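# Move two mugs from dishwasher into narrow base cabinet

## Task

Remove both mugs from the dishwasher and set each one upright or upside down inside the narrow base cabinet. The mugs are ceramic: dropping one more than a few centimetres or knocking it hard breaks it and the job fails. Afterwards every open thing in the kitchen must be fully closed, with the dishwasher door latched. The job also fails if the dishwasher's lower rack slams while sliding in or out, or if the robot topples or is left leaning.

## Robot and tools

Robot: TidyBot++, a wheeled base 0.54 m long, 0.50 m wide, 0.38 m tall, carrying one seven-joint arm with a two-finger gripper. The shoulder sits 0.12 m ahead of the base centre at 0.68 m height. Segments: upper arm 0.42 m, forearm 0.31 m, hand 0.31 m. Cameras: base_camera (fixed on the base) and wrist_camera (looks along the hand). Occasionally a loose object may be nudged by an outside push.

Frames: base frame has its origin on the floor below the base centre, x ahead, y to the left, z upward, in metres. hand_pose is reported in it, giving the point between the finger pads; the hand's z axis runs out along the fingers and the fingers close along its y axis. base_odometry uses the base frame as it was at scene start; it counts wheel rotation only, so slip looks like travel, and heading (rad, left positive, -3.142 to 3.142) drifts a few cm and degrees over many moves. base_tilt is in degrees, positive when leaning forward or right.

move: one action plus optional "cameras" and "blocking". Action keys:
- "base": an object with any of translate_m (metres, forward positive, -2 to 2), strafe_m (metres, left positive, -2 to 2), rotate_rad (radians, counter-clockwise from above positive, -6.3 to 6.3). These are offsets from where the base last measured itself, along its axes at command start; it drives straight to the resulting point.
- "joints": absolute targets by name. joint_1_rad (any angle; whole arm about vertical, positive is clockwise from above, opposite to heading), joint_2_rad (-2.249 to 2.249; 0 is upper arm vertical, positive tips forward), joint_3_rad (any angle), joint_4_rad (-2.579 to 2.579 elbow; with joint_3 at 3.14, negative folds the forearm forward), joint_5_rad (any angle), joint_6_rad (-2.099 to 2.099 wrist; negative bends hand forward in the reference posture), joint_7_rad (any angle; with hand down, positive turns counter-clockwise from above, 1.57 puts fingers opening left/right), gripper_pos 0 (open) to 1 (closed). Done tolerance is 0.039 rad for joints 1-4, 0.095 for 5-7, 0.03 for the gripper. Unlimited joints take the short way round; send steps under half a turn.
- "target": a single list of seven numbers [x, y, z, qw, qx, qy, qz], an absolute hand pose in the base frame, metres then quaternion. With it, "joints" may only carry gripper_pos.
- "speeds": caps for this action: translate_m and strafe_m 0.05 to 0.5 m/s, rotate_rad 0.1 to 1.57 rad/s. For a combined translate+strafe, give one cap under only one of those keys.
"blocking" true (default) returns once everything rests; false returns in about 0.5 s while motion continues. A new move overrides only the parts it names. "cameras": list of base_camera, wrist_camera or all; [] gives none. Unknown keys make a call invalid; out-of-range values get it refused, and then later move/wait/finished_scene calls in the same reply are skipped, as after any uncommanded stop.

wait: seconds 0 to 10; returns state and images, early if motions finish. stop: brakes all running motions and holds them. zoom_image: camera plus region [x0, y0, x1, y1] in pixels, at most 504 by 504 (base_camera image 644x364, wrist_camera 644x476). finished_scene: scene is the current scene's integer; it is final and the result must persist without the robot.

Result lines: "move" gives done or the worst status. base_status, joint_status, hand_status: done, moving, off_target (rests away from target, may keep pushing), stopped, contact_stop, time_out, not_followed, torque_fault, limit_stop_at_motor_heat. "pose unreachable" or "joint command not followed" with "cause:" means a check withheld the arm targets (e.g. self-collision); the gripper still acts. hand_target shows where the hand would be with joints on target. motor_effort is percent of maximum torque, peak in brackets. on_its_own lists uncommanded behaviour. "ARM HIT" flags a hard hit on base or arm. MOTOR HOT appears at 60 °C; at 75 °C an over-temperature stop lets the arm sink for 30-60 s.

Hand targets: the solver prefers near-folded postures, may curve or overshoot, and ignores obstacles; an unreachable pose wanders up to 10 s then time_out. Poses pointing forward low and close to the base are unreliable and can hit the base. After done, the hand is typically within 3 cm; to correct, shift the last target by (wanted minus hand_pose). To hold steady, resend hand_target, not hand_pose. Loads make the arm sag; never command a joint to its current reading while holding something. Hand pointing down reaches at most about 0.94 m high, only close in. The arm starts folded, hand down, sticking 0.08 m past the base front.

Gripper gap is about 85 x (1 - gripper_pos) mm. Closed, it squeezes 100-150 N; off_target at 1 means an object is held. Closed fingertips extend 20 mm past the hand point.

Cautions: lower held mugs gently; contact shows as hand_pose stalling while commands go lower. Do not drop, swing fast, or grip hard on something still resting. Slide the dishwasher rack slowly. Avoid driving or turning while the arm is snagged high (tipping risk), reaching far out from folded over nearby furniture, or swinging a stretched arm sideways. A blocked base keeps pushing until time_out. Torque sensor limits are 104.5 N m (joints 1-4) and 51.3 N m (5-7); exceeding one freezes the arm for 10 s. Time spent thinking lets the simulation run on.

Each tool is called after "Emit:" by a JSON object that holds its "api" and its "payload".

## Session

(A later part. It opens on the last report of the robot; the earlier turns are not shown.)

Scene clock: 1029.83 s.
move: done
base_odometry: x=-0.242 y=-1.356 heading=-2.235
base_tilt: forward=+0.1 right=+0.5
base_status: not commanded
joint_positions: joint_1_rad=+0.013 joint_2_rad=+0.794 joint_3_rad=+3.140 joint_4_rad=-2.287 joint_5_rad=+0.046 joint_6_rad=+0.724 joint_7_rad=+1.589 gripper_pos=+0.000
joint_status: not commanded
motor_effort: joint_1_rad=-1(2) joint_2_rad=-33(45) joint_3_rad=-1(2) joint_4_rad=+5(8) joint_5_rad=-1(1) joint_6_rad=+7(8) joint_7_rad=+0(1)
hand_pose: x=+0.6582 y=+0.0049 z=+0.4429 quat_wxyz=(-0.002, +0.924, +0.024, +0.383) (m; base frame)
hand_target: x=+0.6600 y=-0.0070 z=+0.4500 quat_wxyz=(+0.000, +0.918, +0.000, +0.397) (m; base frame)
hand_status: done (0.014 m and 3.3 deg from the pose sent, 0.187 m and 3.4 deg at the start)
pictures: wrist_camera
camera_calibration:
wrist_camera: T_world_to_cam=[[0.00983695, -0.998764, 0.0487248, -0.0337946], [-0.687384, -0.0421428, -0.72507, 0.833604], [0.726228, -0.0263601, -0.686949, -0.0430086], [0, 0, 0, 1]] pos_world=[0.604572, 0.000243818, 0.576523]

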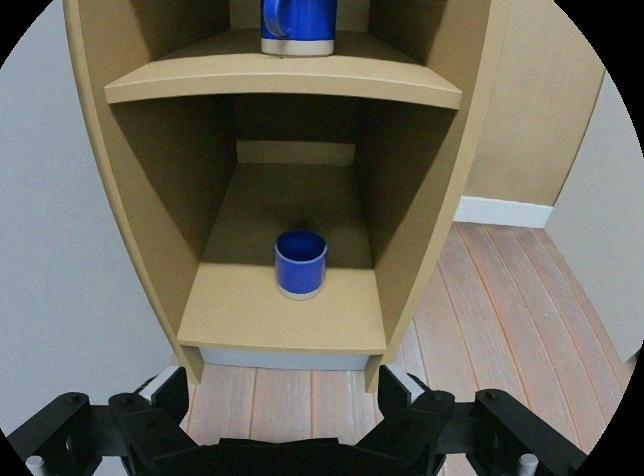

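Emit:
{"api": "move", "payload": {"joints": {"joint_1_rad":0.0,"joint_2_rad":-0.334,"joint_3_rad":3.14,"joint_4_rad":-2.5,"joint_5_rad":0.0,"joint_6_rad":-0.5,"joint_7_rad":1.57,"gripper_pos":1.0}, "cameras": ["wrist_camera"]}}

Emit:
{"api": "move", "payload": {"base": {"strafe_m":0.42}, "speeds": {"strafe_m":0.25}, "cameras": ["base_camera"]}}

Emit:
{"api": "move", "payload": {"target": [0.60, -0.04, 0.50, 0, 0.9239, 0, 0.3827]}}

Scene clock: 1052.97 s.
move: done
base_odometry: x=-0.242 y=-1.356 heading=-2.235
base_tilt: forward=+0.1 right=+0.5
base_status: not commanded
joint_positions: joint_1_rad=+0.013 joint_2_rad=-0.327 joint_3_rad=+3.140 joint_4_rad=-2.488 joint_5_rad=+0.046 joint_6_rad=-0.442 joint_7_rad=+1.589 gripper_pos=+0.999
joint_status: all done
motor_effort: joint_1_rad=-1(2) joint_2_rad=-5(35) joint_3_rad=+0(2) joint_4_rad=+18(19) joint_5_rad=+0(1) joint_6_rad=+5(8) joint_7_rad=+0(1)
hand_pose: x=+0.4047 y=-0.0079 z=+0.6382 quat_wxyz=(+0.019, +0.964, +0.021, +0.266) (m; base frame)
hand_target: x=+0.3839 y=+0.0017 z=+0.6263 quat_wxyz=(+0.000, +0.972, +0.000, +0.236) (m; base frame)
hand_status: not commanded
pictures: wrist_camera
camera_calibration:
wrist_camera: T_world_to_cam=[[0.00236862, -0.995914, 0.0902772, -0.0770312], [-0.844279, -0.0503713, -0.533531, 0.741647], [0.535898, -0.0749555, -0.840949, 0.449733], [0, 0, 0, 1]] pos_world=[0.385329, -0.00564872, 0.780848]

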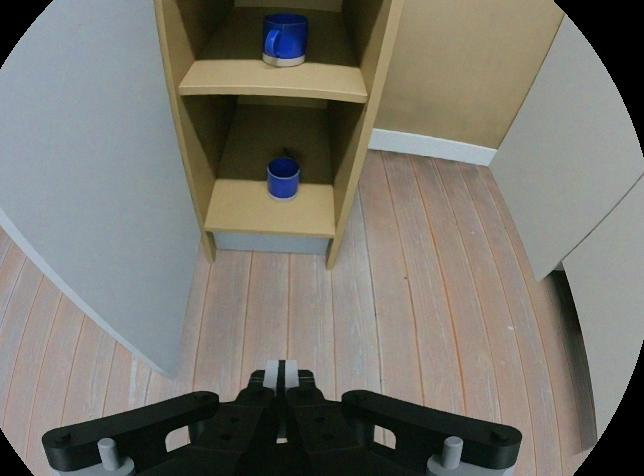

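Scene clock: 1055.43 s.
move: done
base_odometry: x=+0.089 y=-1.616 heading=-2.236
base_tilt: forward=+0.0 right=+0.5
base_status: done
joint_positions: joint_1_rad=+0.013 joint_2_rad=-0.328 joint_3_rad=+3.140 joint_4_rad=-2.488 joint_5_rad=+0.046 joint_6_rad=-0.444 joint_7_rad=+1.589 gripper_pos=+0.999
joint_status: not commanded
motor_effort: joint_1_rad=-2(2) joint_2_rad=-5(6) joint_3_rad=+0(2) joint_4_rad=+18(18) joint_5_rad=-1(1) joint_6_rad=+5(6) joint_7_rad=+0(1)
hand_pose: x=+0.4039 y=-0.0080 z=+0.6380 quat_wxyz=(+0.019, +0.964, +0.021, +0.265) (m; base frame)
hand_target: x=+0.3839 y=+0.0017 z=+0.6263 quat_wxyz=(+0.000, +0.972, +0.000, +0.236) (m; base frame)
hand_status: not commanded
pictures: base_camera

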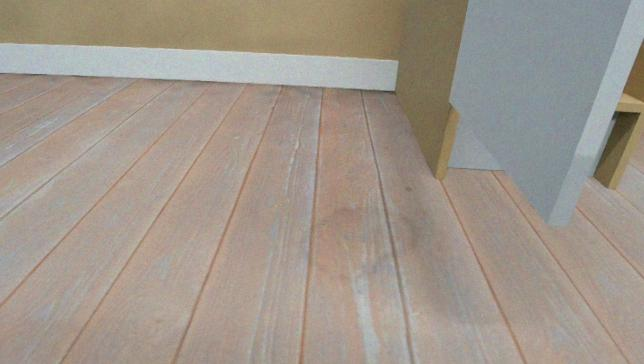

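Scene clock: 1058.03 s.
move: done
base_odometry: x=+0.089 y=-1.616 heading=-2.236
base_tilt: forward=+0.1 right=+0.5
base_status: not commanded
joint_positions: joint_1_rad=+0.158 joint_2_rad=+0.569 joint_3_rad=+3.124 joint_4_rad=-2.476 joint_5_rad=+0.099 joint_6_rad=+0.634 joint_7_rad=+1.589 gripper_pos=+0.999
joint_status: not commanded
motor_effort: joint_1_rad=-2(2) joint_2_rad=-27(28) joint_3_rad=-1(2) joint_4_rad=+5(18) joint_5_rad=+0(1) joint_6_rad=+7(8) joint_7_rad=+0(1)
hand_pose: x=+0.5810 y=-0.0449 z=+0.4917 quat_wxyz=(+0.011, +0.934, -0.012, +0.357) (m; base frame)
hand_target: x=+0.6000 y=-0.0400 z=+0.5000 quat_wxyz=(+0.000, +0.924, +0.000, +0.383) (m; base frame)
hand_status: done (0.021 m and 3.7 deg from the pose sent, 0.242 m and 14.6 deg at the start)
pictures: base_camera, wrist_camera
camera_calibration:
wrist_camera: T_world_to_cam=[[-0.0657363, -0.996644, 0.0487813, -0.0411086], [-0.72677, 0.0143236, -0.686731, 0.820364], [0.683728, -0.080596, -0.725273, 0.0863272], [0, 0, 0, 1]] pos_world=[0.534489, -0.0457636, 0.627986]

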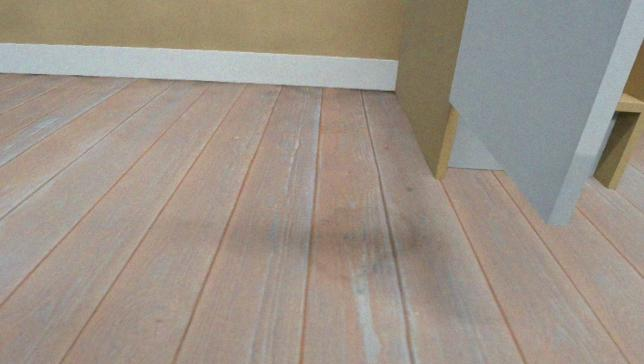

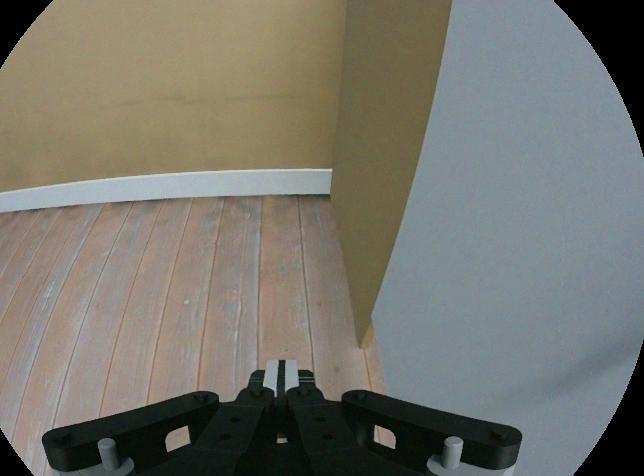

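Emit:
{"api": "move", "payload": {"target": [0.70, -0.04, 0.38, 0, 0.9135, 0, 0.4067], "cameras": ["wrist_camera"]}}

Emit:
{"api": "move", "payload": {"base": {"strafe_m":-0.2}, "speeds": {"strafe_m":0.1}}}

Scene clock: 1069.10 s.
move: done
base_odometry: x=+0.089 y=-1.616 heading=-2.236
base_tilt: forward=+0.1 right=+0.5
base_status: not commanded
joint_positions: joint_1_rad=+0.154 joint_2_rad=+1.003 joint_3_rad=+3.124 joint_4_rad=-2.164 joint_5_rad=+0.099 joint_6_rad=+0.809 joint_7_rad=+1.589 gripper_pos=+0.999
joint_status: not commanded
motor_effort: joint_1_rad=-1(2) joint_2_rad=-37(38) joint_3_rad=-2(2) joint_4_rad=+4(6) joint_5_rad=+0(1) joint_6_rad=+7(8) joint_7_rad=+0(1)
hand_pose: x=+0.6822 y=-0.0535 z=+0.3738 quat_wxyz=(+0.004, +0.924, -0.016, +0.382) (m; base frame)
hand_target: x=+0.7000 y=-0.0400 z=+0.3800 quat_wxyz=(+0.000, +0.914, +0.000, +0.407) (m; base frame)
hand_status: done (0.023 m and 3.6 deg from the pose sent, 0.163 m and 6.4 deg at the start)
pictures: wrist_camera
camera_calibration:
wrist_camera: T_world_to_cam=[[-0.0693688, -0.997133, 0.0302172, -0.0279301], [-0.688359, 0.0259202, -0.724907, 0.801869], [0.722046, -0.0710862, -0.688183, -0.108564], [0, 0, 0, 1]] pos_world=[0.628424, -0.0563521, 0.507413]

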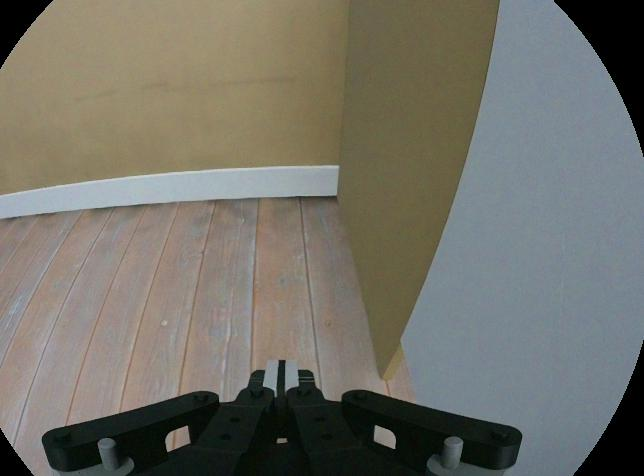

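Scene clock: 1071.67 s.
move: done
base_odometry: x=-0.069 y=-1.492 heading=-2.235
base_tilt: forward=+0.1 right=+0.5
base_status: done
joint_positions: joint_1_rad=+0.137 joint_2_rad=+1.003 joint_3_rad=+3.124 joint_4_rad=-2.163 joint_5_rad=+0.100 joint_6_rad=+0.812 joint_7_rad=+1.589 gripper_pos=+0.999
joint_status: not commanded
motor_effort: joint_1_rad=-1(5) joint_2_rad=-37(38) joint_3_rad=-2(4) joint_4_rad=+4(5) joint_5_rad=-1(2) joint_6_rad=+7(8) joint_7_rad=+0(1)
hand_pose: x=+0.6846 y=-0.0440 z=+0.3747 quat_wxyz=(+0.001, +0.923, -0.008, +0.385) (m; base frame)
hand_target: x=+0.7000 y=-0.0400 z=+0.3800 quat_wxyz=(+0.000, +0.914, +0.000, +0.407) (m; base frame)
hand_status: not commanded
pictures: base_camera, wrist_camera
camera_calibration:
wrist_camera: T_world_to_cam=[[-0.0520443, -0.998188, 0.0302172, -0.0301397], [-0.6854, 0.0136967, -0.728038, 0.802539], [0.726305, -0.0586011, -0.68487, -0.11255], [0, 0, 0, 1]] pos_world=[0.630237, -0.0476727, 0.508107]

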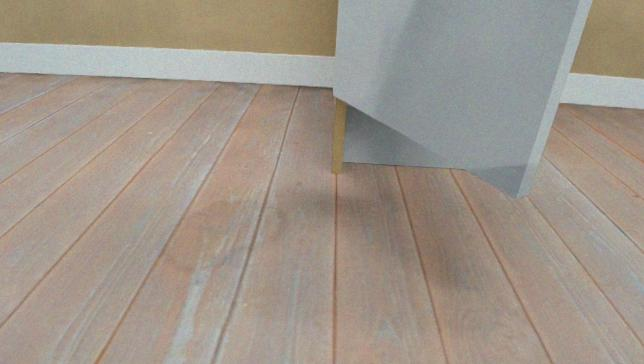

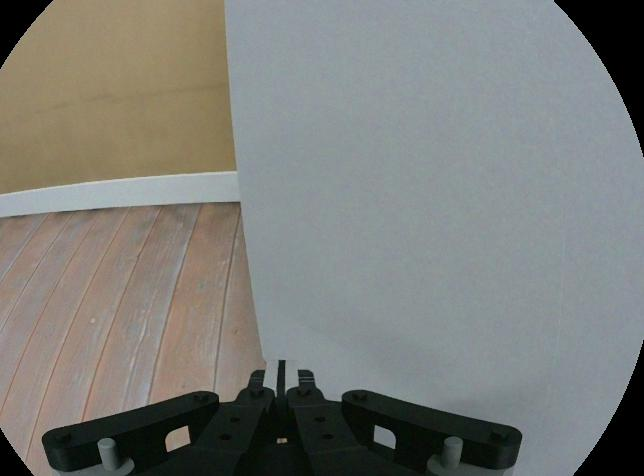

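Emit:
{"api": "move", "payload": {"base": {"strafe_m":-0.17}, "speeds": {"strafe_m":0.1}}}

Scene clock: 1078.23 s.
move: done
base_odometry: x=-0.203 y=-1.388 heading=-2.235
base_tilt: forward=+0.0 right=+0.5
base_status: done
joint_positions: joint_1_rad=+0.133 joint_2_rad=+1.004 joint_3_rad=+3.124 joint_4_rad=-2.161 joint_5_rad=+0.100 joint_6_rad=+0.813 joint_7_rad=+1.589 gripper_pos=+0.999
joint_status: not commanded
motor_effort: joint_1_rad=-2(5) joint_2_rad=-37(38) joint_3_rad=-1(3) joint_4_rad=+4(7) joint_5_rad=-1(3) joint_6_rad=+7(9) joint_7_rad=+0(1)
hand_pose: x=+0.6857 y=-0.0418 z=+0.3751 quat_wxyz=(+0.000, +0.923, -0.006, +0.386) (m; base frame)
hand_target: x=+0.7000 y=-0.0400 z=+0.3800 quat_wxyz=(+0.000, +0.914, +0.000, +0.407) (m; base frame)
hand_status: not commanded
pictures: base_camera, wrist_camera
camera_calibration:
wrist_camera: T_world_to_cam=[[-0.0478825, -0.998391, 0.0303786, -0.0308253], [-0.683714, 0.0105886, -0.729673, 0.8029], [0.728177, -0.0557088, -0.683121, -0.114894], [0, 0, 0, 1]] pos_world=[0.631141, -0.0456779, 0.508305]

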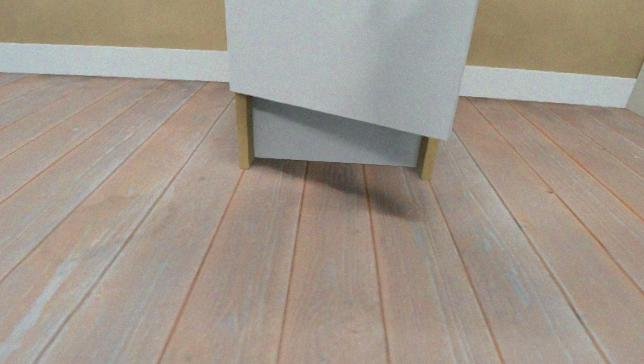

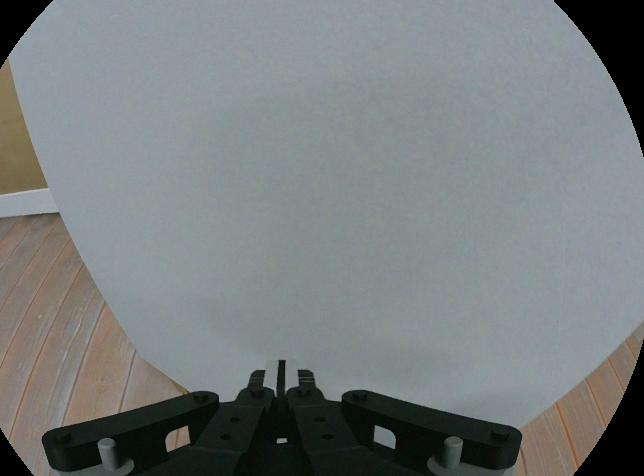

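Emit:
{"api": "move", "payload": {"base": {"strafe_m":-0.1}, "speeds": {"strafe_m":0.1}, "cameras": []}}

Emit:
{"api": "move", "payload": {"base": {"translate_m":0.10}, "speeds": {"translate_m":0.08}}}

Scene clock: 1084.50 s.
move: done
base_odometry: x=-0.282 y=-1.326 heading=-2.235
base_tilt: forward=+0.0 right=+0.5
base_status: done
joint_positions: joint_1_rad=+0.131 joint_2_rad=+1.004 joint_3_rad=+3.125 joint_4_rad=-2.161 joint_5_rad=+0.100 joint_6_rad=+0.813 joint_7_rad=+1.589 gripper_pos=+0.999
joint_status: not commanded
motor_effort: joint_1_rad=-2(5) joint_2_rad=-37(38) joint_3_rad=-1(4) joint_4_rad=+4(4) joint_5_rad=+0(1) joint_6_rad=+7(8) joint_7_rad=+0(1)
hand_pose: x=+0.6858 y=-0.0410 z=+0.3751 quat_wxyz=(+0.000, +0.923, -0.005, +0.386) (m; base frame)
hand_target: x=+0.7000 y=-0.0400 z=+0.3800 quat_wxyz=(+0.000, +0.914, +0.000, +0.407) (m; base frame)
hand_status: not commanded
pictures: none
No camera images: "cameras" was empty.

Scene clock: 1086.27 s.
move: done
base_odometry: x=-0.344 y=-1.405 heading=-2.235
base_tilt: forward=+0.1 right=+0.5
base_status: done
joint_positions: joint_1_rad=+0.131 joint_2_rad=+1.004 joint_3_rad=+3.125 joint_4_rad=-2.156 joint_5_rad=+0.100 joint_6_rad=+0.814 joint_7_rad=+1.589 gripper_pos=+0.999
joint_status: not commanded
motor_effort: joint_1_rad=-1(2) joint_2_rad=-37(39) joint_3_rad=-1(3) joint_4_rad=+4(5) joint_5_rad=-1(1) joint_6_rad=+8(8) joint_7_rad=+0(1)
hand_pose: x=+0.6883 y=-0.0413 z=+0.3760 quat_wxyz=(+0.000, +0.922, -0.005, +0.388) (m; base frame)
hand_target: x=+0.7000 y=-0.0400 z=+0.3800 quat_wxyz=(+0.000, +0.914, +0.000, +0.407) (m; base frame)
hand_status: not commanded
pictures: base_camera, wrist_camera
camera_calibration:
wrist_camera: T_world_to_cam=[[-0.0465128, -0.998435, 0.031037, -0.0313628], [-0.680013, 0.00888854, -0.733146, 0.804051], [0.731723, -0.0552062, -0.679362, -0.119908], [0, 0, 0, 1]] pos_world=[0.633045, -0.0450803, 0.508999]

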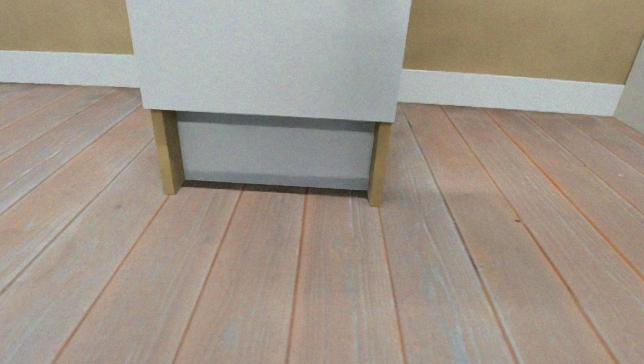

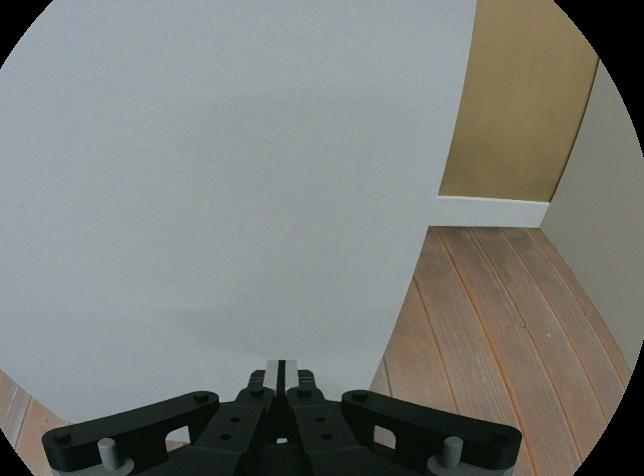

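Emit:
{"api": "move", "payload": {"base": {"translate_m":0.04}, "speeds": {"translate_m":0.05}}}

Scene clock: 1089.67 s.
move: done
base_odometry: x=-0.368 y=-1.436 heading=-2.235
base_tilt: forward=+0.1 right=+0.4
base_status: done
joint_positions: joint_1_rad=+0.131 joint_2_rad=+1.017 joint_3_rad=+3.125 joint_4_rad=-2.190 joint_5_rad=+0.100 joint_6_rad=+0.814 joint_7_rad=+1.589 gripper_pos=+0.999
joint_status: not commanded
motor_effort: joint_1_rad=-1(4) joint_2_rad=-40(41) joint_3_rad=-2(3) joint_4_rad=+12(15) joint_5_rad=-1(1) joint_6_rad=+12(14) joint_7_rad=+0(1)
hand_pose: x=+0.6660 y=-0.0384 z=+0.3617 quat_wxyz=(-0.002, +0.931, -0.006, +0.366) (m; base frame)
hand_target: x=+0.7000 y=-0.0400 z=+0.3800 quat_wxyz=(+0.000, +0.914, +0.000, +0.407) (m; base frame)
hand_status: not commanded
pictures: base_camera, wrist_camera
camera_calibration:
wrist_camera: T_world_to_cam=[[-0.0446302, -0.998632, 0.0272518, -0.029026], [-0.713691, 0.012784, -0.700344, 0.789015], [0.699038, -0.0507059, -0.713285, -0.0789616], [0, 0, 0, 1]] pos_world=[0.617014, -0.0430768, 0.497051]

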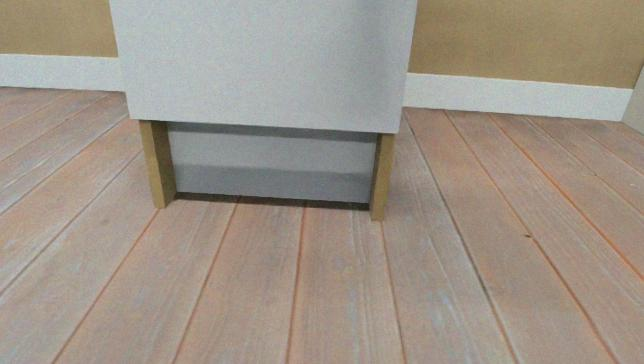

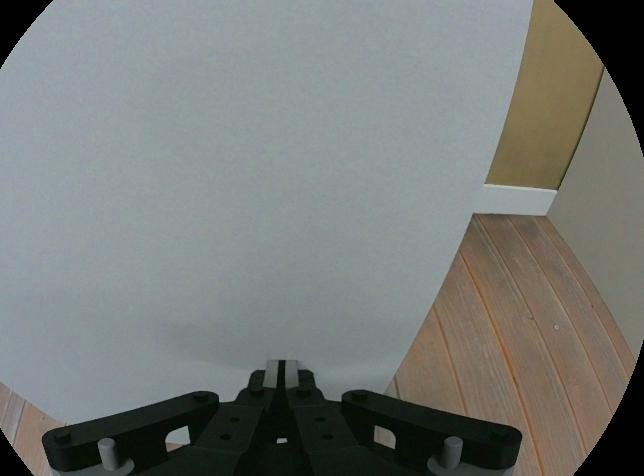

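Emit:
{"api": "move", "payload": {"base": {"translate_m":-0.3}, "speeds": {"translate_m":0.2}, "cameras": []}}

Emit:
{"api": "move", "payload": {"joints": {"joint_1_rad":0.0,"joint_2_rad":-0.334,"joint_3_rad":3.14,"joint_4_rad":-2.1,"joint_5_rad":0.0,"joint_6_rad":-0.3,"joint_7_rad":1.57}}}

Emit:
{"api": "zoom_image", "payload": {"camera": "wrist_camera", "region": [150, 80, 500, 430]}}

Scene clock: 1095.17 s.
move: done
base_odometry: x=-0.183 y=-1.200 heading=-2.235
base_tilt: forward=+0.1 right=+0.5
base_status: done
joint_positions: joint_1_rad=+0.131 joint_2_rad=+1.011 joint_3_rad=+3.125 joint_4_rad=-2.145 joint_5_rad=+0.100 joint_6_rad=+0.831 joint_7_rad=+1.589 gripper_pos=+0.999
joint_status: not commanded
motor_effort: joint_1_rad=-2(3) joint_2_rad=-38(40) joint_3_rad=-2(3) joint_4_rad=+4(11) joint_5_rad=-1(1) joint_6_rad=+8(11) joint_7_rad=+0(1)
hand_pose: x=+0.6957 y=-0.0419 z=+0.3785 quat_wxyz=(+0.001, +0.917, -0.005, +0.398) (m; base frame)
hand_target: x=+0.7000 y=-0.0400 z=+0.3800 quat_wxyz=(+0.000, +0.914, +0.000, +0.407) (m; base frame)
hand_status: not commanded
pictures: none
No camera images: "cameras" was empty.

Scene clock: 1098.10 s.
move: done
base_odometry: x=-0.183 y=-1.200 heading=-2.235
base_tilt: forward=+0.1 right=+0.5
base_status: not commanded
joint_positions: joint_1_rad=+0.027 joint_2_rad=-0.331 joint_3_rad=+3.125 joint_4_rad=-2.128 joint_5_rad=+0.052 joint_6_rad=-0.239 joint_7_rad=+1.589 gripper_pos=+0.999
joint_status: all done
motor_effort: joint_1_rad=-1(2) joint_2_rad=-9(40) joint_3_rad=+0(3) joint_4_rad=+22(23) joint_5_rad=-1(2) joint_6_rad=+9(9) joint_7_rad=+0(1)
hand_pose: x=+0.5666 y=-0.0064 z=+0.8695 quat_wxyz=(+0.028, +0.851, +0.023, +0.524) (m; base frame)
hand_target: x=+0.5633 y=+0.0021 z=+0.8704 quat_wxyz=(+0.000, +0.859, +0.000, +0.512) (m; base frame)
hand_status: not commanded
pictures: base_camera, wrist_camera
camera_calibration:
wrist_camera: T_world_to_cam=[[-0.0371924, -0.994966, 0.0930514, -0.0766841], [-0.425666, -0.0684721, -0.902286, 1.08525], [0.904116, -0.073167, -0.420977, -0.0161717], [0, 0, 0, 1]] pos_world=[0.473722, -0.00317216, 0.979531]

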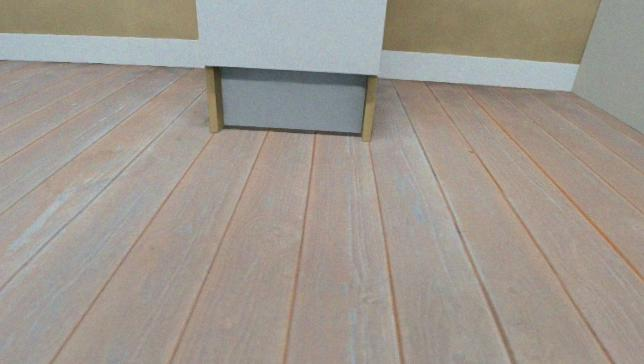

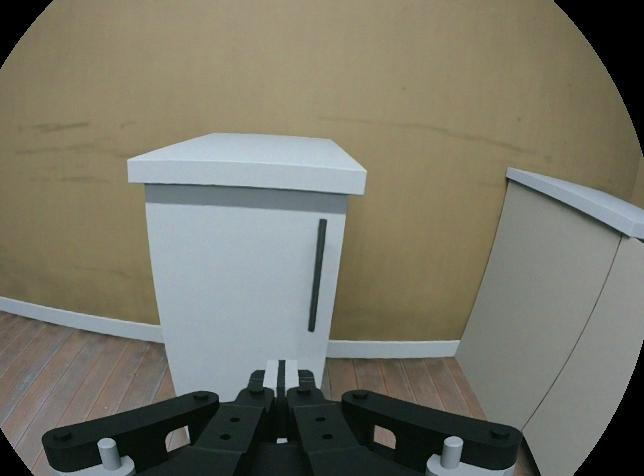

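Scaled by 1.440.

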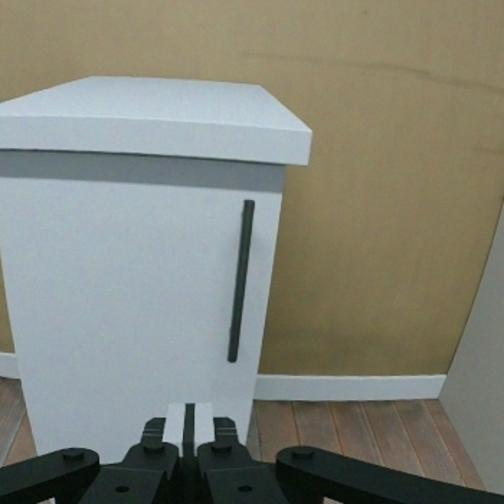

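Emit:
{"api": "move", "payload": {"base": {"translate_m":-0.2,"strafe_m":-1.2}, "joints": {"joint_4_rad":-2.4,"joint_6_rad":-0.2}}}

Scene clock: 1116.73 s.
move: done
base_odometry: x=-1.005 y=-0.302 heading=-2.235
base_tilt: forward=+0.1 right=+0.5
base_status: done
joint_positions: joint_1_rad=+0.012 joint_2_rad=-0.333 joint_3_rad=+3.151 joint_4_rad=-2.393 joint_5_rad=+0.018 joint_6_rad=-0.232 joint_7_rad=+1.589 gripper_pos=+0.999
joint_status: all done
motor_effort: joint_1_rad=-1(51) joint_2_rad=-7(10) joint_3_rad=+0(49) joint_4_rad=+20(22) joint_5_rad=-1(13) joint_6_rad=+7(9) joint_7_rad=+0(1)
hand_pose: x=+0.4928 y=-0.0079 z=+0.7264 quat_wxyz=(+0.012, +0.911, +0.005, +0.412) (m; base frame)
hand_target: x=+0.4967 y=+0.0019 z=+0.7305 quat_wxyz=(+0.000, +0.906, +0.000, +0.424) (m; base frame)
hand_status: not commanded
pictures: base_camera, wrist_camera
camera_calibration:
wrist_camera: T_world_to_cam=[[-0.0396858, -0.997517, 0.0581755, -0.041116], [-0.640543, -0.0192875, -0.76768, 0.93298], [0.766896, -0.0677299, -0.638188, 0.215666], [0, 0, 0, 1]] pos_world=[0.430589, -0.00841192, 0.856257]

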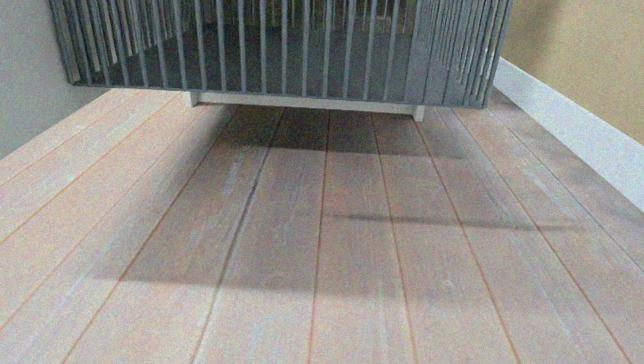

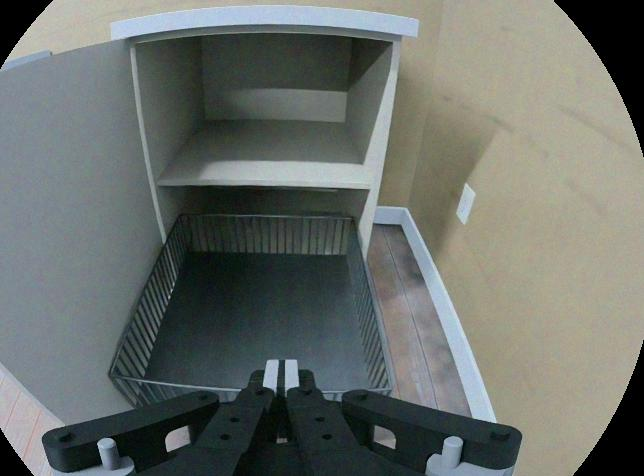

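Emit:
{"api": "move", "payload": {"target": [0.42, 0.0, 1.06, 0, 0.9239, 0, 0.3827]}}

Emit:
{"api": "move", "payload": {"base": {"translate_m":0.38}, "speeds": {"translate_m":0.2}}}

Scene clock: 1180.73 s.
move: done
base_odometry: x=-1.005 y=-0.302 heading=-2.235
base_tilt: forward=+0.0 right=+0.5
base_status: not commanded
joint_positions: joint_1_rad=+0.012 joint_2_rad=-0.370 joint_3_rad=+3.151 joint_4_rad=-1.254 joint_5_rad=+0.018 joint_6_rad=-1.446 joint_7_rad=+1.589 gripper_pos=+0.999
joint_status: not commanded
motor_effort: joint_1_rad=-1(2) joint_2_rad=-3(10) joint_3_rad=-1(1) joint_4_rad=+18(22) joint_5_rad=-1(1) joint_6_rad=+7(9) joint_7_rad=+0(1)
hand_pose: x=+0.4356 y=-0.0121 z=+1.0594 quat_wxyz=(+0.015, +0.919, -0.004, +0.395) (m; base frame)
hand_target: x=+0.4200 y=+0.0000 z=+1.0600 quat_wxyz=(+0.000, +0.924, +0.000, +0.383) (m; base frame)
hand_status: done (0.020 m and 2.3 deg from the pose sent, 0.342 m and 4.0 deg at the start)
pictures: base_camera, wrist_camera
camera_calibration:
wrist_camera: T_world_to_cam=[[-0.0576226, -0.996714, 0.0569291, -0.0578773], [-0.669008, -0.00377476, -0.743246, 1.13865], [0.741019, -0.0809138, -0.666592, 0.512917], [0, 0, 0, 1]] pos_world=[0.37835, -0.0118869, 1.1915]

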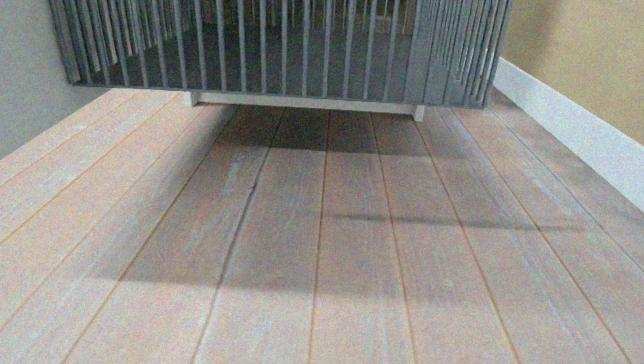

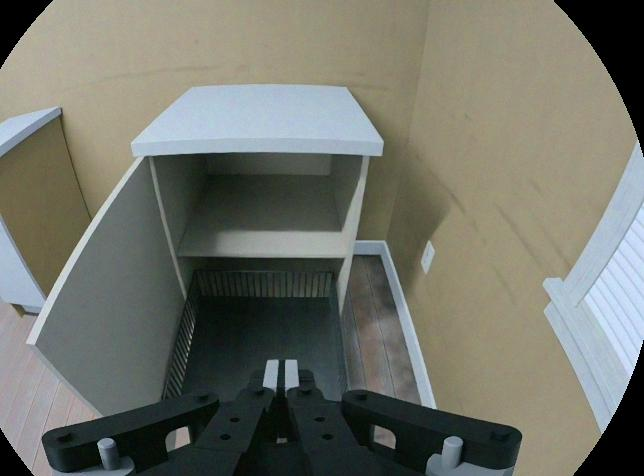

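Scene clock: 1183.47 s.
move: done
base_odometry: x=-1.239 y=-0.602 heading=-2.235
base_tilt: forward=+0.1 right=+0.5
base_status: done
joint_positions: joint_1_rad=+0.012 joint_2_rad=-0.376 joint_3_rad=+3.151 joint_4_rad=-1.251 joint_5_rad=+0.018 joint_6_rad=-1.450 joint_7_rad=+1.589 gripper_pos=+0.999
joint_status: not commanded
motor_effort: joint_1_rad=-1(2) joint_2_rad=-3(7) joint_3_rad=+0(1) joint_4_rad=+17(18) joint_5_rad=+0(1) joint_6_rad=+7(9) joint_7_rad=+0(1)
hand_pose: x=+0.4324 y=-0.0121 z=+1.0614 quat_wxyz=(+0.015, +0.918, -0.004, +0.396) (m; base frame)
hand_target: x=+0.4200 y=+0.0000 z=+1.0600 quat_wxyz=(+0.000, +0.924, +0.000, +0.383) (m; base frame)
hand_status: not commanded
pictures: base_camera, wrist_camera
camera_calibration:
wrist_camera: T_world_to_cam=[[-0.0579022, -0.996714, 0.0566386, -0.0576414], [-0.666304, -0.00366534, -0.745671, 1.13939], [0.743429, -0.0809146, -0.663903, 0.51275], [0, 0, 0, 1]] pos_world=[0.374652, -0.0117868, 1.19329]

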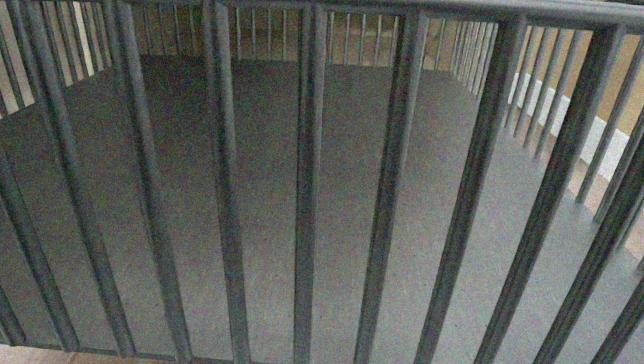

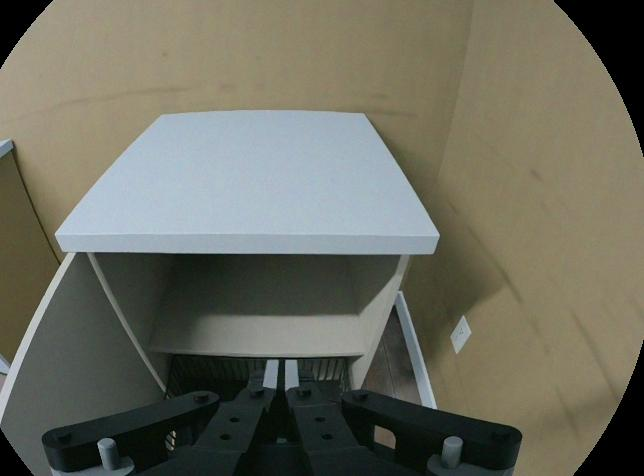

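Emit:
{"api": "move", "payload": {"base": {"translate_m":0.3}, "speeds": {"translate_m":0.08}}}

Scene clock: 1192.17 s.
move: done
base_odometry: x=-1.425 y=-0.838 heading=-2.236
base_tilt: forward=+0.1 right=+0.5
base_status: done
joint_positions: joint_1_rad=+0.012 joint_2_rad=-0.377 joint_3_rad=+3.151 joint_4_rad=-1.251 joint_5_rad=+0.018 joint_6_rad=-1.451 joint_7_rad=+1.589 gripper_pos=+0.999
joint_status: not commanded
motor_effort: joint_1_rad=-1(2) joint_2_rad=-2(6) joint_3_rad=+1(1) joint_4_rad=+17(18) joint_5_rad=+0(1) joint_6_rad=+8(8) joint_7_rad=+1(1)
hand_pose: x=+0.4318 y=-0.0121 z=+1.0616 quat_wxyz=(+0.015, +0.918, -0.004, +0.397) (m; base frame)
hand_target: x=+0.4200 y=+0.0000 z=+1.0600 quat_wxyz=(+0.000, +0.924, +0.000, +0.383) (m; base frame)
hand_status: not commanded
pictures: base_camera, wrist_camera
camera_calibration:
wrist_camera: T_world_to_cam=[[-0.0579247, -0.996714, 0.056613, -0.0576541], [-0.665987, -0.00366556, -0.745954, 1.1393], [0.743711, -0.0809127, -0.663587, 0.51292], [0, 0, 0, 1]] pos_world=[0.373953, -0.0117868, 1.19349]

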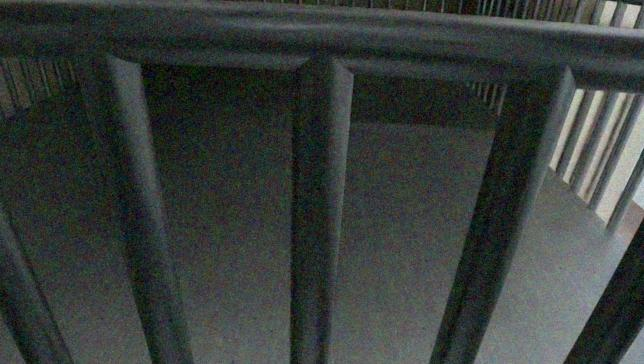

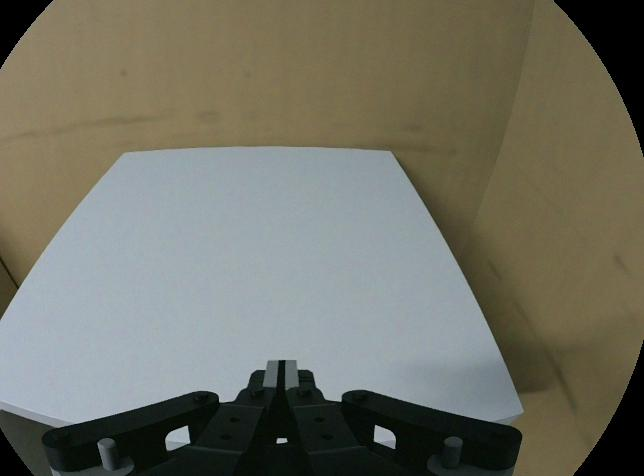

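Emit:
{"api": "move", "payload": {"base": {"translate_m":0.17}, "speeds": {"translate_m":0.08}}}

Scene clock: 1199.40 s.
move: done
base_odometry: x=-1.530 y=-0.972 heading=-2.236
base_tilt: forward=+0.1 right=+0.5
base_status: done
joint_positions: joint_1_rad=+0.012 joint_2_rad=-0.377 joint_3_rad=+3.151 joint_4_rad=-1.251 joint_5_rad=+0.018 joint_6_rad=-1.452 joint_7_rad=+1.589 gripper_pos=+0.999
joint_status: not commanded
motor_effort: joint_1_rad=-2(2) joint_2_rad=-3(6) joint_3_rad=+0(1) joint_4_rad=+17(18) joint_5_rad=+0(1) joint_6_rad=+7(8) joint_7_rad=+0(1)
hand_pose: x=+0.4316 y=-0.0121 z=+1.0616 quat_wxyz=(+0.015, +0.918, -0.004, +0.397) (m; base frame)
hand_target: x=+0.4200 y=+0.0000 z=+1.0600 quat_wxyz=(+0.000, +0.924, +0.000, +0.383) (m; base frame)
hand_status: not commanded
pictures: base_camera, wrist_camera
camera_calibration:
wrist_camera: T_world_to_cam=[[-0.0579025, -0.996714, 0.0566381, -0.0576983], [-0.666199, -0.00367617, -0.745765, 1.13908], [0.743523, -0.080914, -0.663797, 0.513317], [0, 0, 0, 1]] pos_world=[0.373852, -0.0117868, 1.19349]

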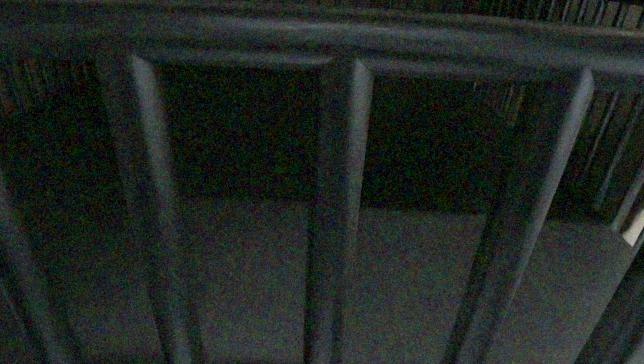

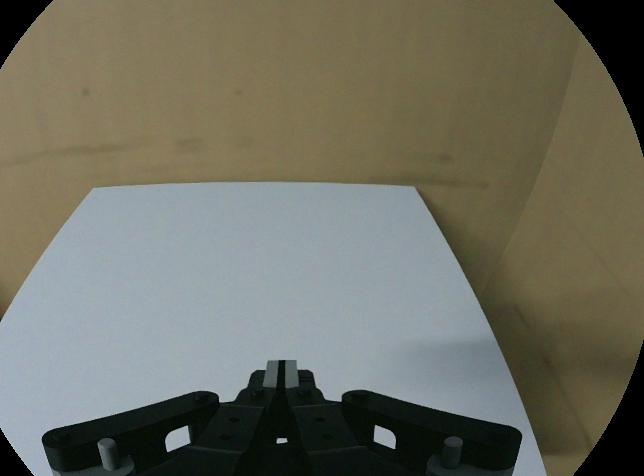

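Emit:
{"api": "move", "payload": {"base": {"translate_m":0.045}, "speeds": {"translate_m":0.05}, "cameras": ["base_camera"]}}

Scene clock: 1203.90 s.
move: done
base_odometry: x=-1.558 y=-1.007 heading=-2.236
base_tilt: forward=+0.1 right=+0.5
base_status: done
joint_positions: joint_1_rad=+0.012 joint_2_rad=-0.378 joint_3_rad=+3.151 joint_4_rad=-1.251 joint_5_rad=+0.018 joint_6_rad=-1.452 joint_7_rad=+1.589 gripper_pos=+0.999
joint_status: not commanded
motor_effort: joint_1_rad=-1(2) joint_2_rad=-3(6) joint_3_rad=+0(1) joint_4_rad=+17(18) joint_5_rad=+0(1) joint_6_rad=+8(8) joint_7_rad=+0(1)
hand_pose: x=+0.4313 y=-0.0121 z=+1.0618 quat_wxyz=(+0.015, +0.918, -0.004, +0.397) (m; base frame)
hand_target: x=+0.4200 y=+0.0000 z=+1.0600 quat_wxyz=(+0.000, +0.924, +0.000, +0.383) (m; base frame)
hand_status: not commanded
pictures: base_camera

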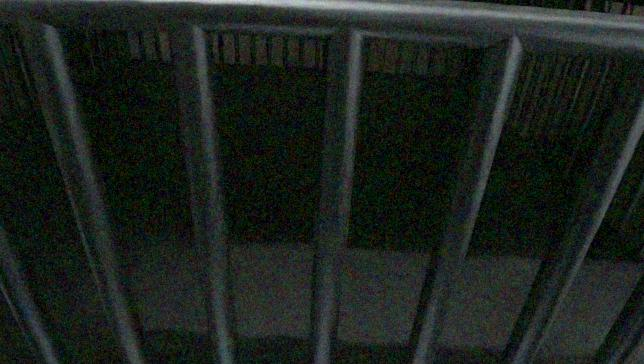

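Emit:
{"api": "move", "payload": {"base": {"translate_m":-0.5}, "speeds": {"translate_m":0.25}}}

Scene clock: 1210.47 s.
move: done
base_odometry: x=-1.249 y=-0.613 heading=-2.236
base_tilt: forward=+0.1 right=+0.5
base_status: done
joint_positions: joint_1_rad=+0.012 joint_2_rad=-0.382 joint_3_rad=+3.151 joint_4_rad=-1.250 joint_5_rad=+0.018 joint_6_rad=-1.454 joint_7_rad=+1.589 gripper_pos=+0.999
joint_status: not commanded
motor_effort: joint_1_rad=-1(2) joint_2_rad=-2(7) joint_3_rad=+0(2) joint_4_rad=+17(18) joint_5_rad=+0(1) joint_6_rad=+7(8) joint_7_rad=+1(1)
hand_pose: x=+0.4295 y=-0.0120 z=+1.0633 quat_wxyz=(+0.015, +0.917, -0.004, +0.398) (m; base frame)
hand_target: x=+0.4200 y=+0.0000 z=+1.0600 quat_wxyz=(+0.000, +0.924, +0.000, +0.383) (m; base frame)
hand_status: not commanded
pictures: base_camera, wrist_camera
camera_calibration:
wrist_camera: T_world_to_cam=[[-0.0580073, -0.996722, 0.0563982, -0.0575084], [-0.663018, -0.00377183, -0.748594, 1.14053], [0.746353, -0.0808169, -0.660626, 0.511416], [0, 0, 0, 1]] pos_world=[0.371155, -0.011687, 1.19489]

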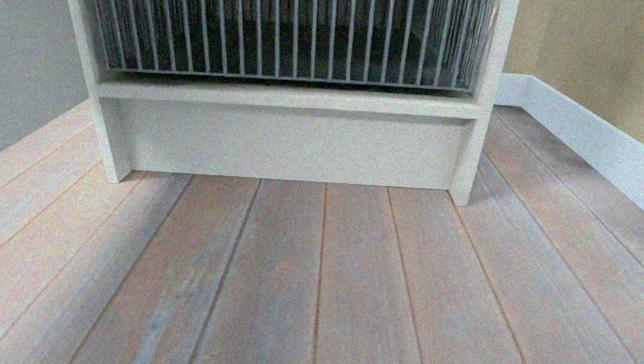

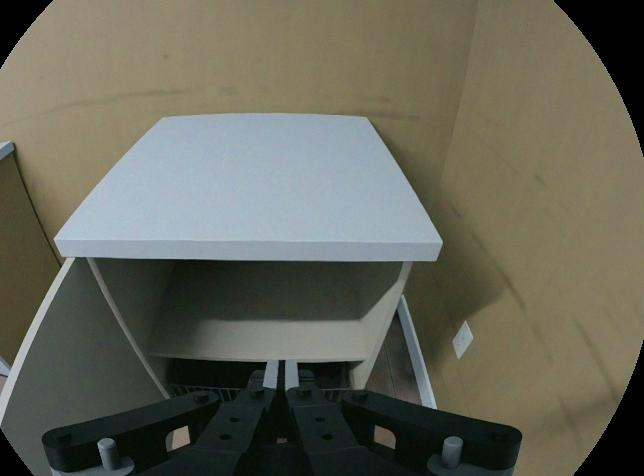

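Emit:
{"api": "move", "payload": {"target": [0.50, 0.0, 0.60, 0, 0.9239, 0, 0.3827], "cameras": ["wrist_camera"]}}

Emit:
{"api": "zoom_image", "payload": {"camera": "base_camera", "region": [60, 0, 540, 220]}}

Scene clock: 1224.50 s.
move: off_target
base_odometry: x=-1.249 y=-0.613 heading=-2.236
base_tilt: forward=+0.1 right=+0.5
base_status: not commanded
joint_positions: joint_1_rad=+0.012 joint_2_rad=+0.034 joint_3_rad=+3.151 joint_4_rad=-2.574 joint_5_rad=+0.018 joint_6_rad=+0.280 joint_7_rad=+1.589 gripper_pos=+0.999
joint_status: not commanded
motor_effort: joint_1_rad=-2(2) joint_2_rad=-14(17) joint_3_rad=-1(1) joint_4_rad=+13(21) joint_5_rad=-1(1) joint_6_rad=+7(8) joint_7_rad=+0(1)
hand_pose: x=+0.5193 y=-0.0056 z=+0.6176 quat_wxyz=(+0.009, +0.918, +0.008, +0.395) (m; base frame)
hand_target: x=+0.5214 y=-0.0002 z=+0.6160 quat_wxyz=(+0.000, +0.915, +0.000, +0.403) (m; base frame)
hand_status: off_target (0.027 m and 2.1 deg from the pose sent, 0.469 m and 2.6 deg at the start; a joint's target at an end of its range on 73 of 73 steps)
pictures: wrist_camera
camera_calibration:
wrist_camera: T_world_to_cam=[[-0.0313766, -0.997939, 0.0559698, -0.0344673], [-0.668207, -0.0207005, -0.743687, 0.866084], [0.743313, -0.0607338, -0.666181, 0.155622], [0, 0, 0, 1]] pos_world=[0.461966, -0.00701636, 0.749697]

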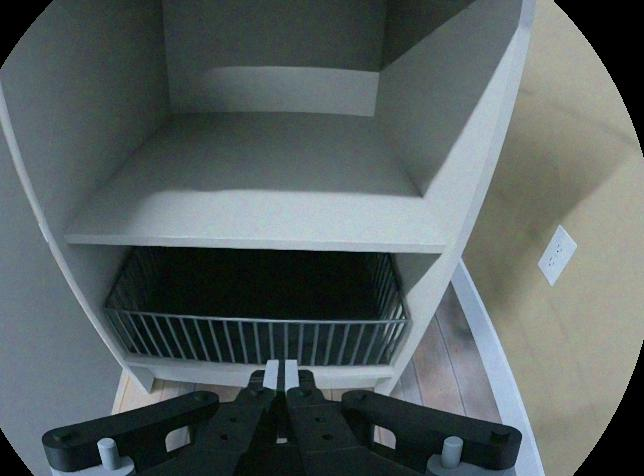

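This scene's latest camera images include none from base_camera. They are from: wrist_camera. base_camera's image comes with the result of a call that names it in "cameras".

Emit:
{"api": "move", "payload": {"target": [0.62, 0.0, 0.48, 0, 0.9063, 0, 0.4226], "cameras": []}}

Emit:
{"api": "move", "payload": {"target": [0.71, 0.0, 0.35, 0, 0.9063, 0, 0.4226], "cameras": ["wrist_camera"]}}

Scene clock: 1236.97 s.
move: done
base_odometry: x=-1.249 y=-0.613 heading=-2.236
base_tilt: forward=+0.1 right=+0.5
base_status: not commanded
joint_positions: joint_1_rad=+0.012 joint_2_rad=+0.718 joint_3_rad=+3.151 joint_4_rad=-2.490 joint_5_rad=+0.018 joint_6_rad=+0.889 joint_7_rad=+1.589 gripper_pos=+0.999
joint_status: not commanded
motor_effort: joint_1_rad=-1(2) joint_2_rad=-29(30) joint_3_rad=-1(2) joint_4_rad=+3(13) joint_5_rad=-1(1) joint_6_rad=+7(8) joint_7_rad=+0(1)
hand_pose: x=+0.6030 y=-0.0048 z=+0.4729 quat_wxyz=(+0.006, +0.917, +0.009, +0.399) (m; base frame)
hand_target: x=+0.6200 y=+0.0000 z=+0.4800 quat_wxyz=(+0.000, +0.906, +0.000, +0.423) (m; base frame)
hand_status: done (0.019 m and 3.2 deg from the pose sent, 0.171 m and 3.7 deg at the start)
pictures: none
No camera images: "cameras" was empty.

Scene clock: 1238.50 s.
move: done
base_odometry: x=-1.249 y=-0.613 heading=-2.236
base_tilt: forward=+0.1 right=+0.5
base_status: not commanded
joint_positions: joint_1_rad=+0.012 joint_2_rad=+1.109 joint_3_rad=+3.151 joint_4_rad=-2.125 joint_5_rad=+0.018 joint_6_rad=+0.914 joint_7_rad=+1.589 gripper_pos=+0.999
joint_status: not commanded
motor_effort: joint_1_rad=-1(2) joint_2_rad=-38(39) joint_3_rad=-1(2) joint_4_rad=+3(4) joint_5_rad=-1(1) joint_6_rad=+7(8) joint_7_rad=+0(1)
hand_pose: x=+0.6945 y=-0.0063 z=+0.3439 quat_wxyz=(+0.006, +0.917, +0.011, +0.399) (m; base frame)
hand_target: x=+0.7100 y=+0.0000 z=+0.3500 quat_wxyz=(+0.000, +0.906, +0.000, +0.423) (m; base frame)
hand_status: done (0.018 m and 3.3 deg from the pose sent, 0.163 m and 3.2 deg at the start)
pictures: wrist_camera
camera_calibration:
wrist_camera: T_world_to_cam=[[-0.0238955, -0.998288, 0.0533827, -0.0185979], [-0.662041, -0.0242094, -0.749077, 0.777155], [0.749087, -0.0532411, -0.660329, -0.162882], [0, 0, 0, 1]] pos_world=[0.636077, -0.00842364, 0.475586]

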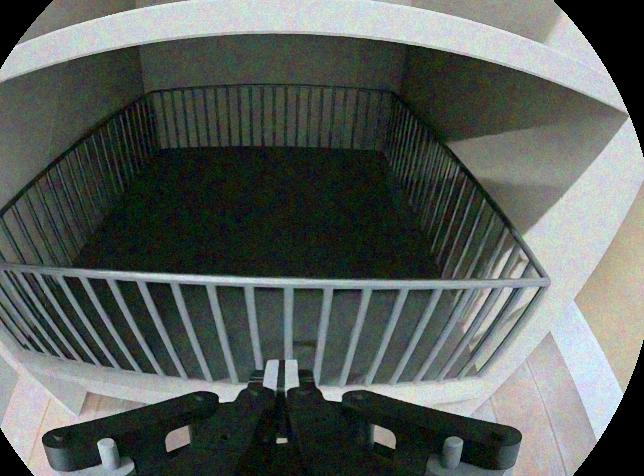

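Emit:
{"api": "move", "payload": {"target": [0.71, 0.0, 0.365, 0, 0.9063, 0, 0.4226], "cameras": []}}

Emit:
{"api": "move", "payload": {"base": {"translate_m":0.09}, "speeds": {"translate_m":0.05}, "cameras": ["wrist_camera", "base_camera"]}}

Scene clock: 1247.87 s.
move: done
base_odometry: x=-1.249 y=-0.613 heading=-2.236
base_tilt: forward=+0.1 right=+0.5
base_status: not commanded
joint_positions: joint_1_rad=+0.012 joint_2_rad=+1.077 joint_3_rad=+3.151 joint_4_rad=-2.124 joint_5_rad=+0.018 joint_6_rad=+0.914 joint_7_rad=+1.589 gripper_pos=+0.999
joint_status: not commanded
motor_effort: joint_1_rad=-2(2) joint_2_rad=-38(40) joint_3_rad=-1(2) joint_4_rad=+4(4) joint_5_rad=-1(1) joint_6_rad=+7(8) joint_7_rad=+0(1)
hand_pose: x=+0.7054 y=-0.0064 z=+0.3629 quat_wxyz=(+0.007, +0.910, +0.011, +0.414) (m; base frame)
hand_target: x=+0.7100 y=+0.0000 z=+0.3650 quat_wxyz=(+0.000, +0.906, +0.000, +0.423) (m; base frame)
hand_status: done (0.008 m and 1.8 deg from the pose sent, 0.027 m and 3.3 deg at the start)
pictures: none
No camera images: "cameras" was empty.

Scene clock: 1250.13 s.
move: done
base_odometry: x=-1.305 y=-0.684 heading=-2.236
base_tilt: forward=+0.0 right=+0.5
base_status: done
joint_positions: joint_1_rad=+0.012 joint_2_rad=+1.077 joint_3_rad=+3.151 joint_4_rad=-2.124 joint_5_rad=+0.018 joint_6_rad=+0.914 joint_7_rad=+1.589 gripper_pos=+0.999
joint_status: not commanded
motor_effort: joint_1_rad=-1(3) joint_2_rad=-38(39) joint_3_rad=-1(2) joint_4_rad=+3(5) joint_5_rad=-1(1) joint_6_rad=+8(8) joint_7_rad=+0(1)
hand_pose: x=+0.7055 y=-0.0064 z=+0.3629 quat_wxyz=(+0.007, +0.910, +0.011, +0.414) (m; base frame)
hand_target: x=+0.7100 y=+0.0000 z=+0.3650 quat_wxyz=(+0.000, +0.906, +0.000, +0.423) (m; base frame)
hand_status: not commanded
pictures: base_camera, wrist_camera
camera_calibration:
wrist_camera: T_world_to_cam=[[-0.0256193, -0.99827, 0.0529194, -0.0181091], [-0.636787, -0.0245107, -0.77065, 0.788638], [0.770614, -0.0534419, -0.635058, -0.182932], [0, 0, 0, 1]] pos_world=[0.642701, -0.00852395, 0.492549]

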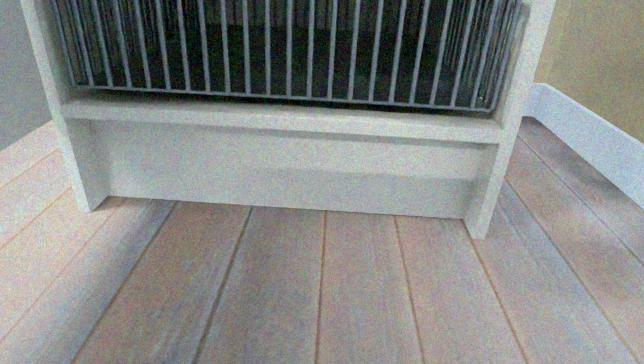

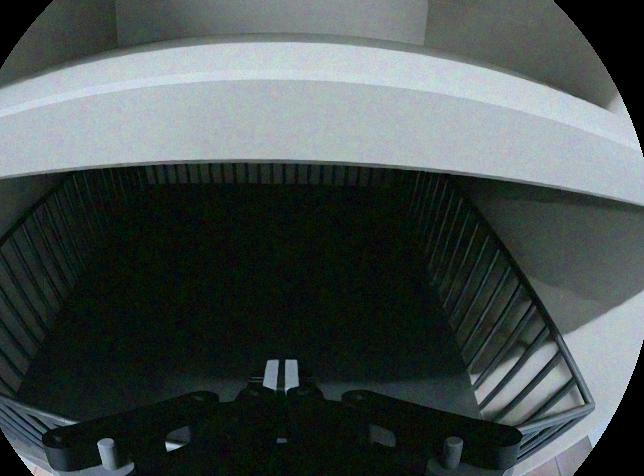

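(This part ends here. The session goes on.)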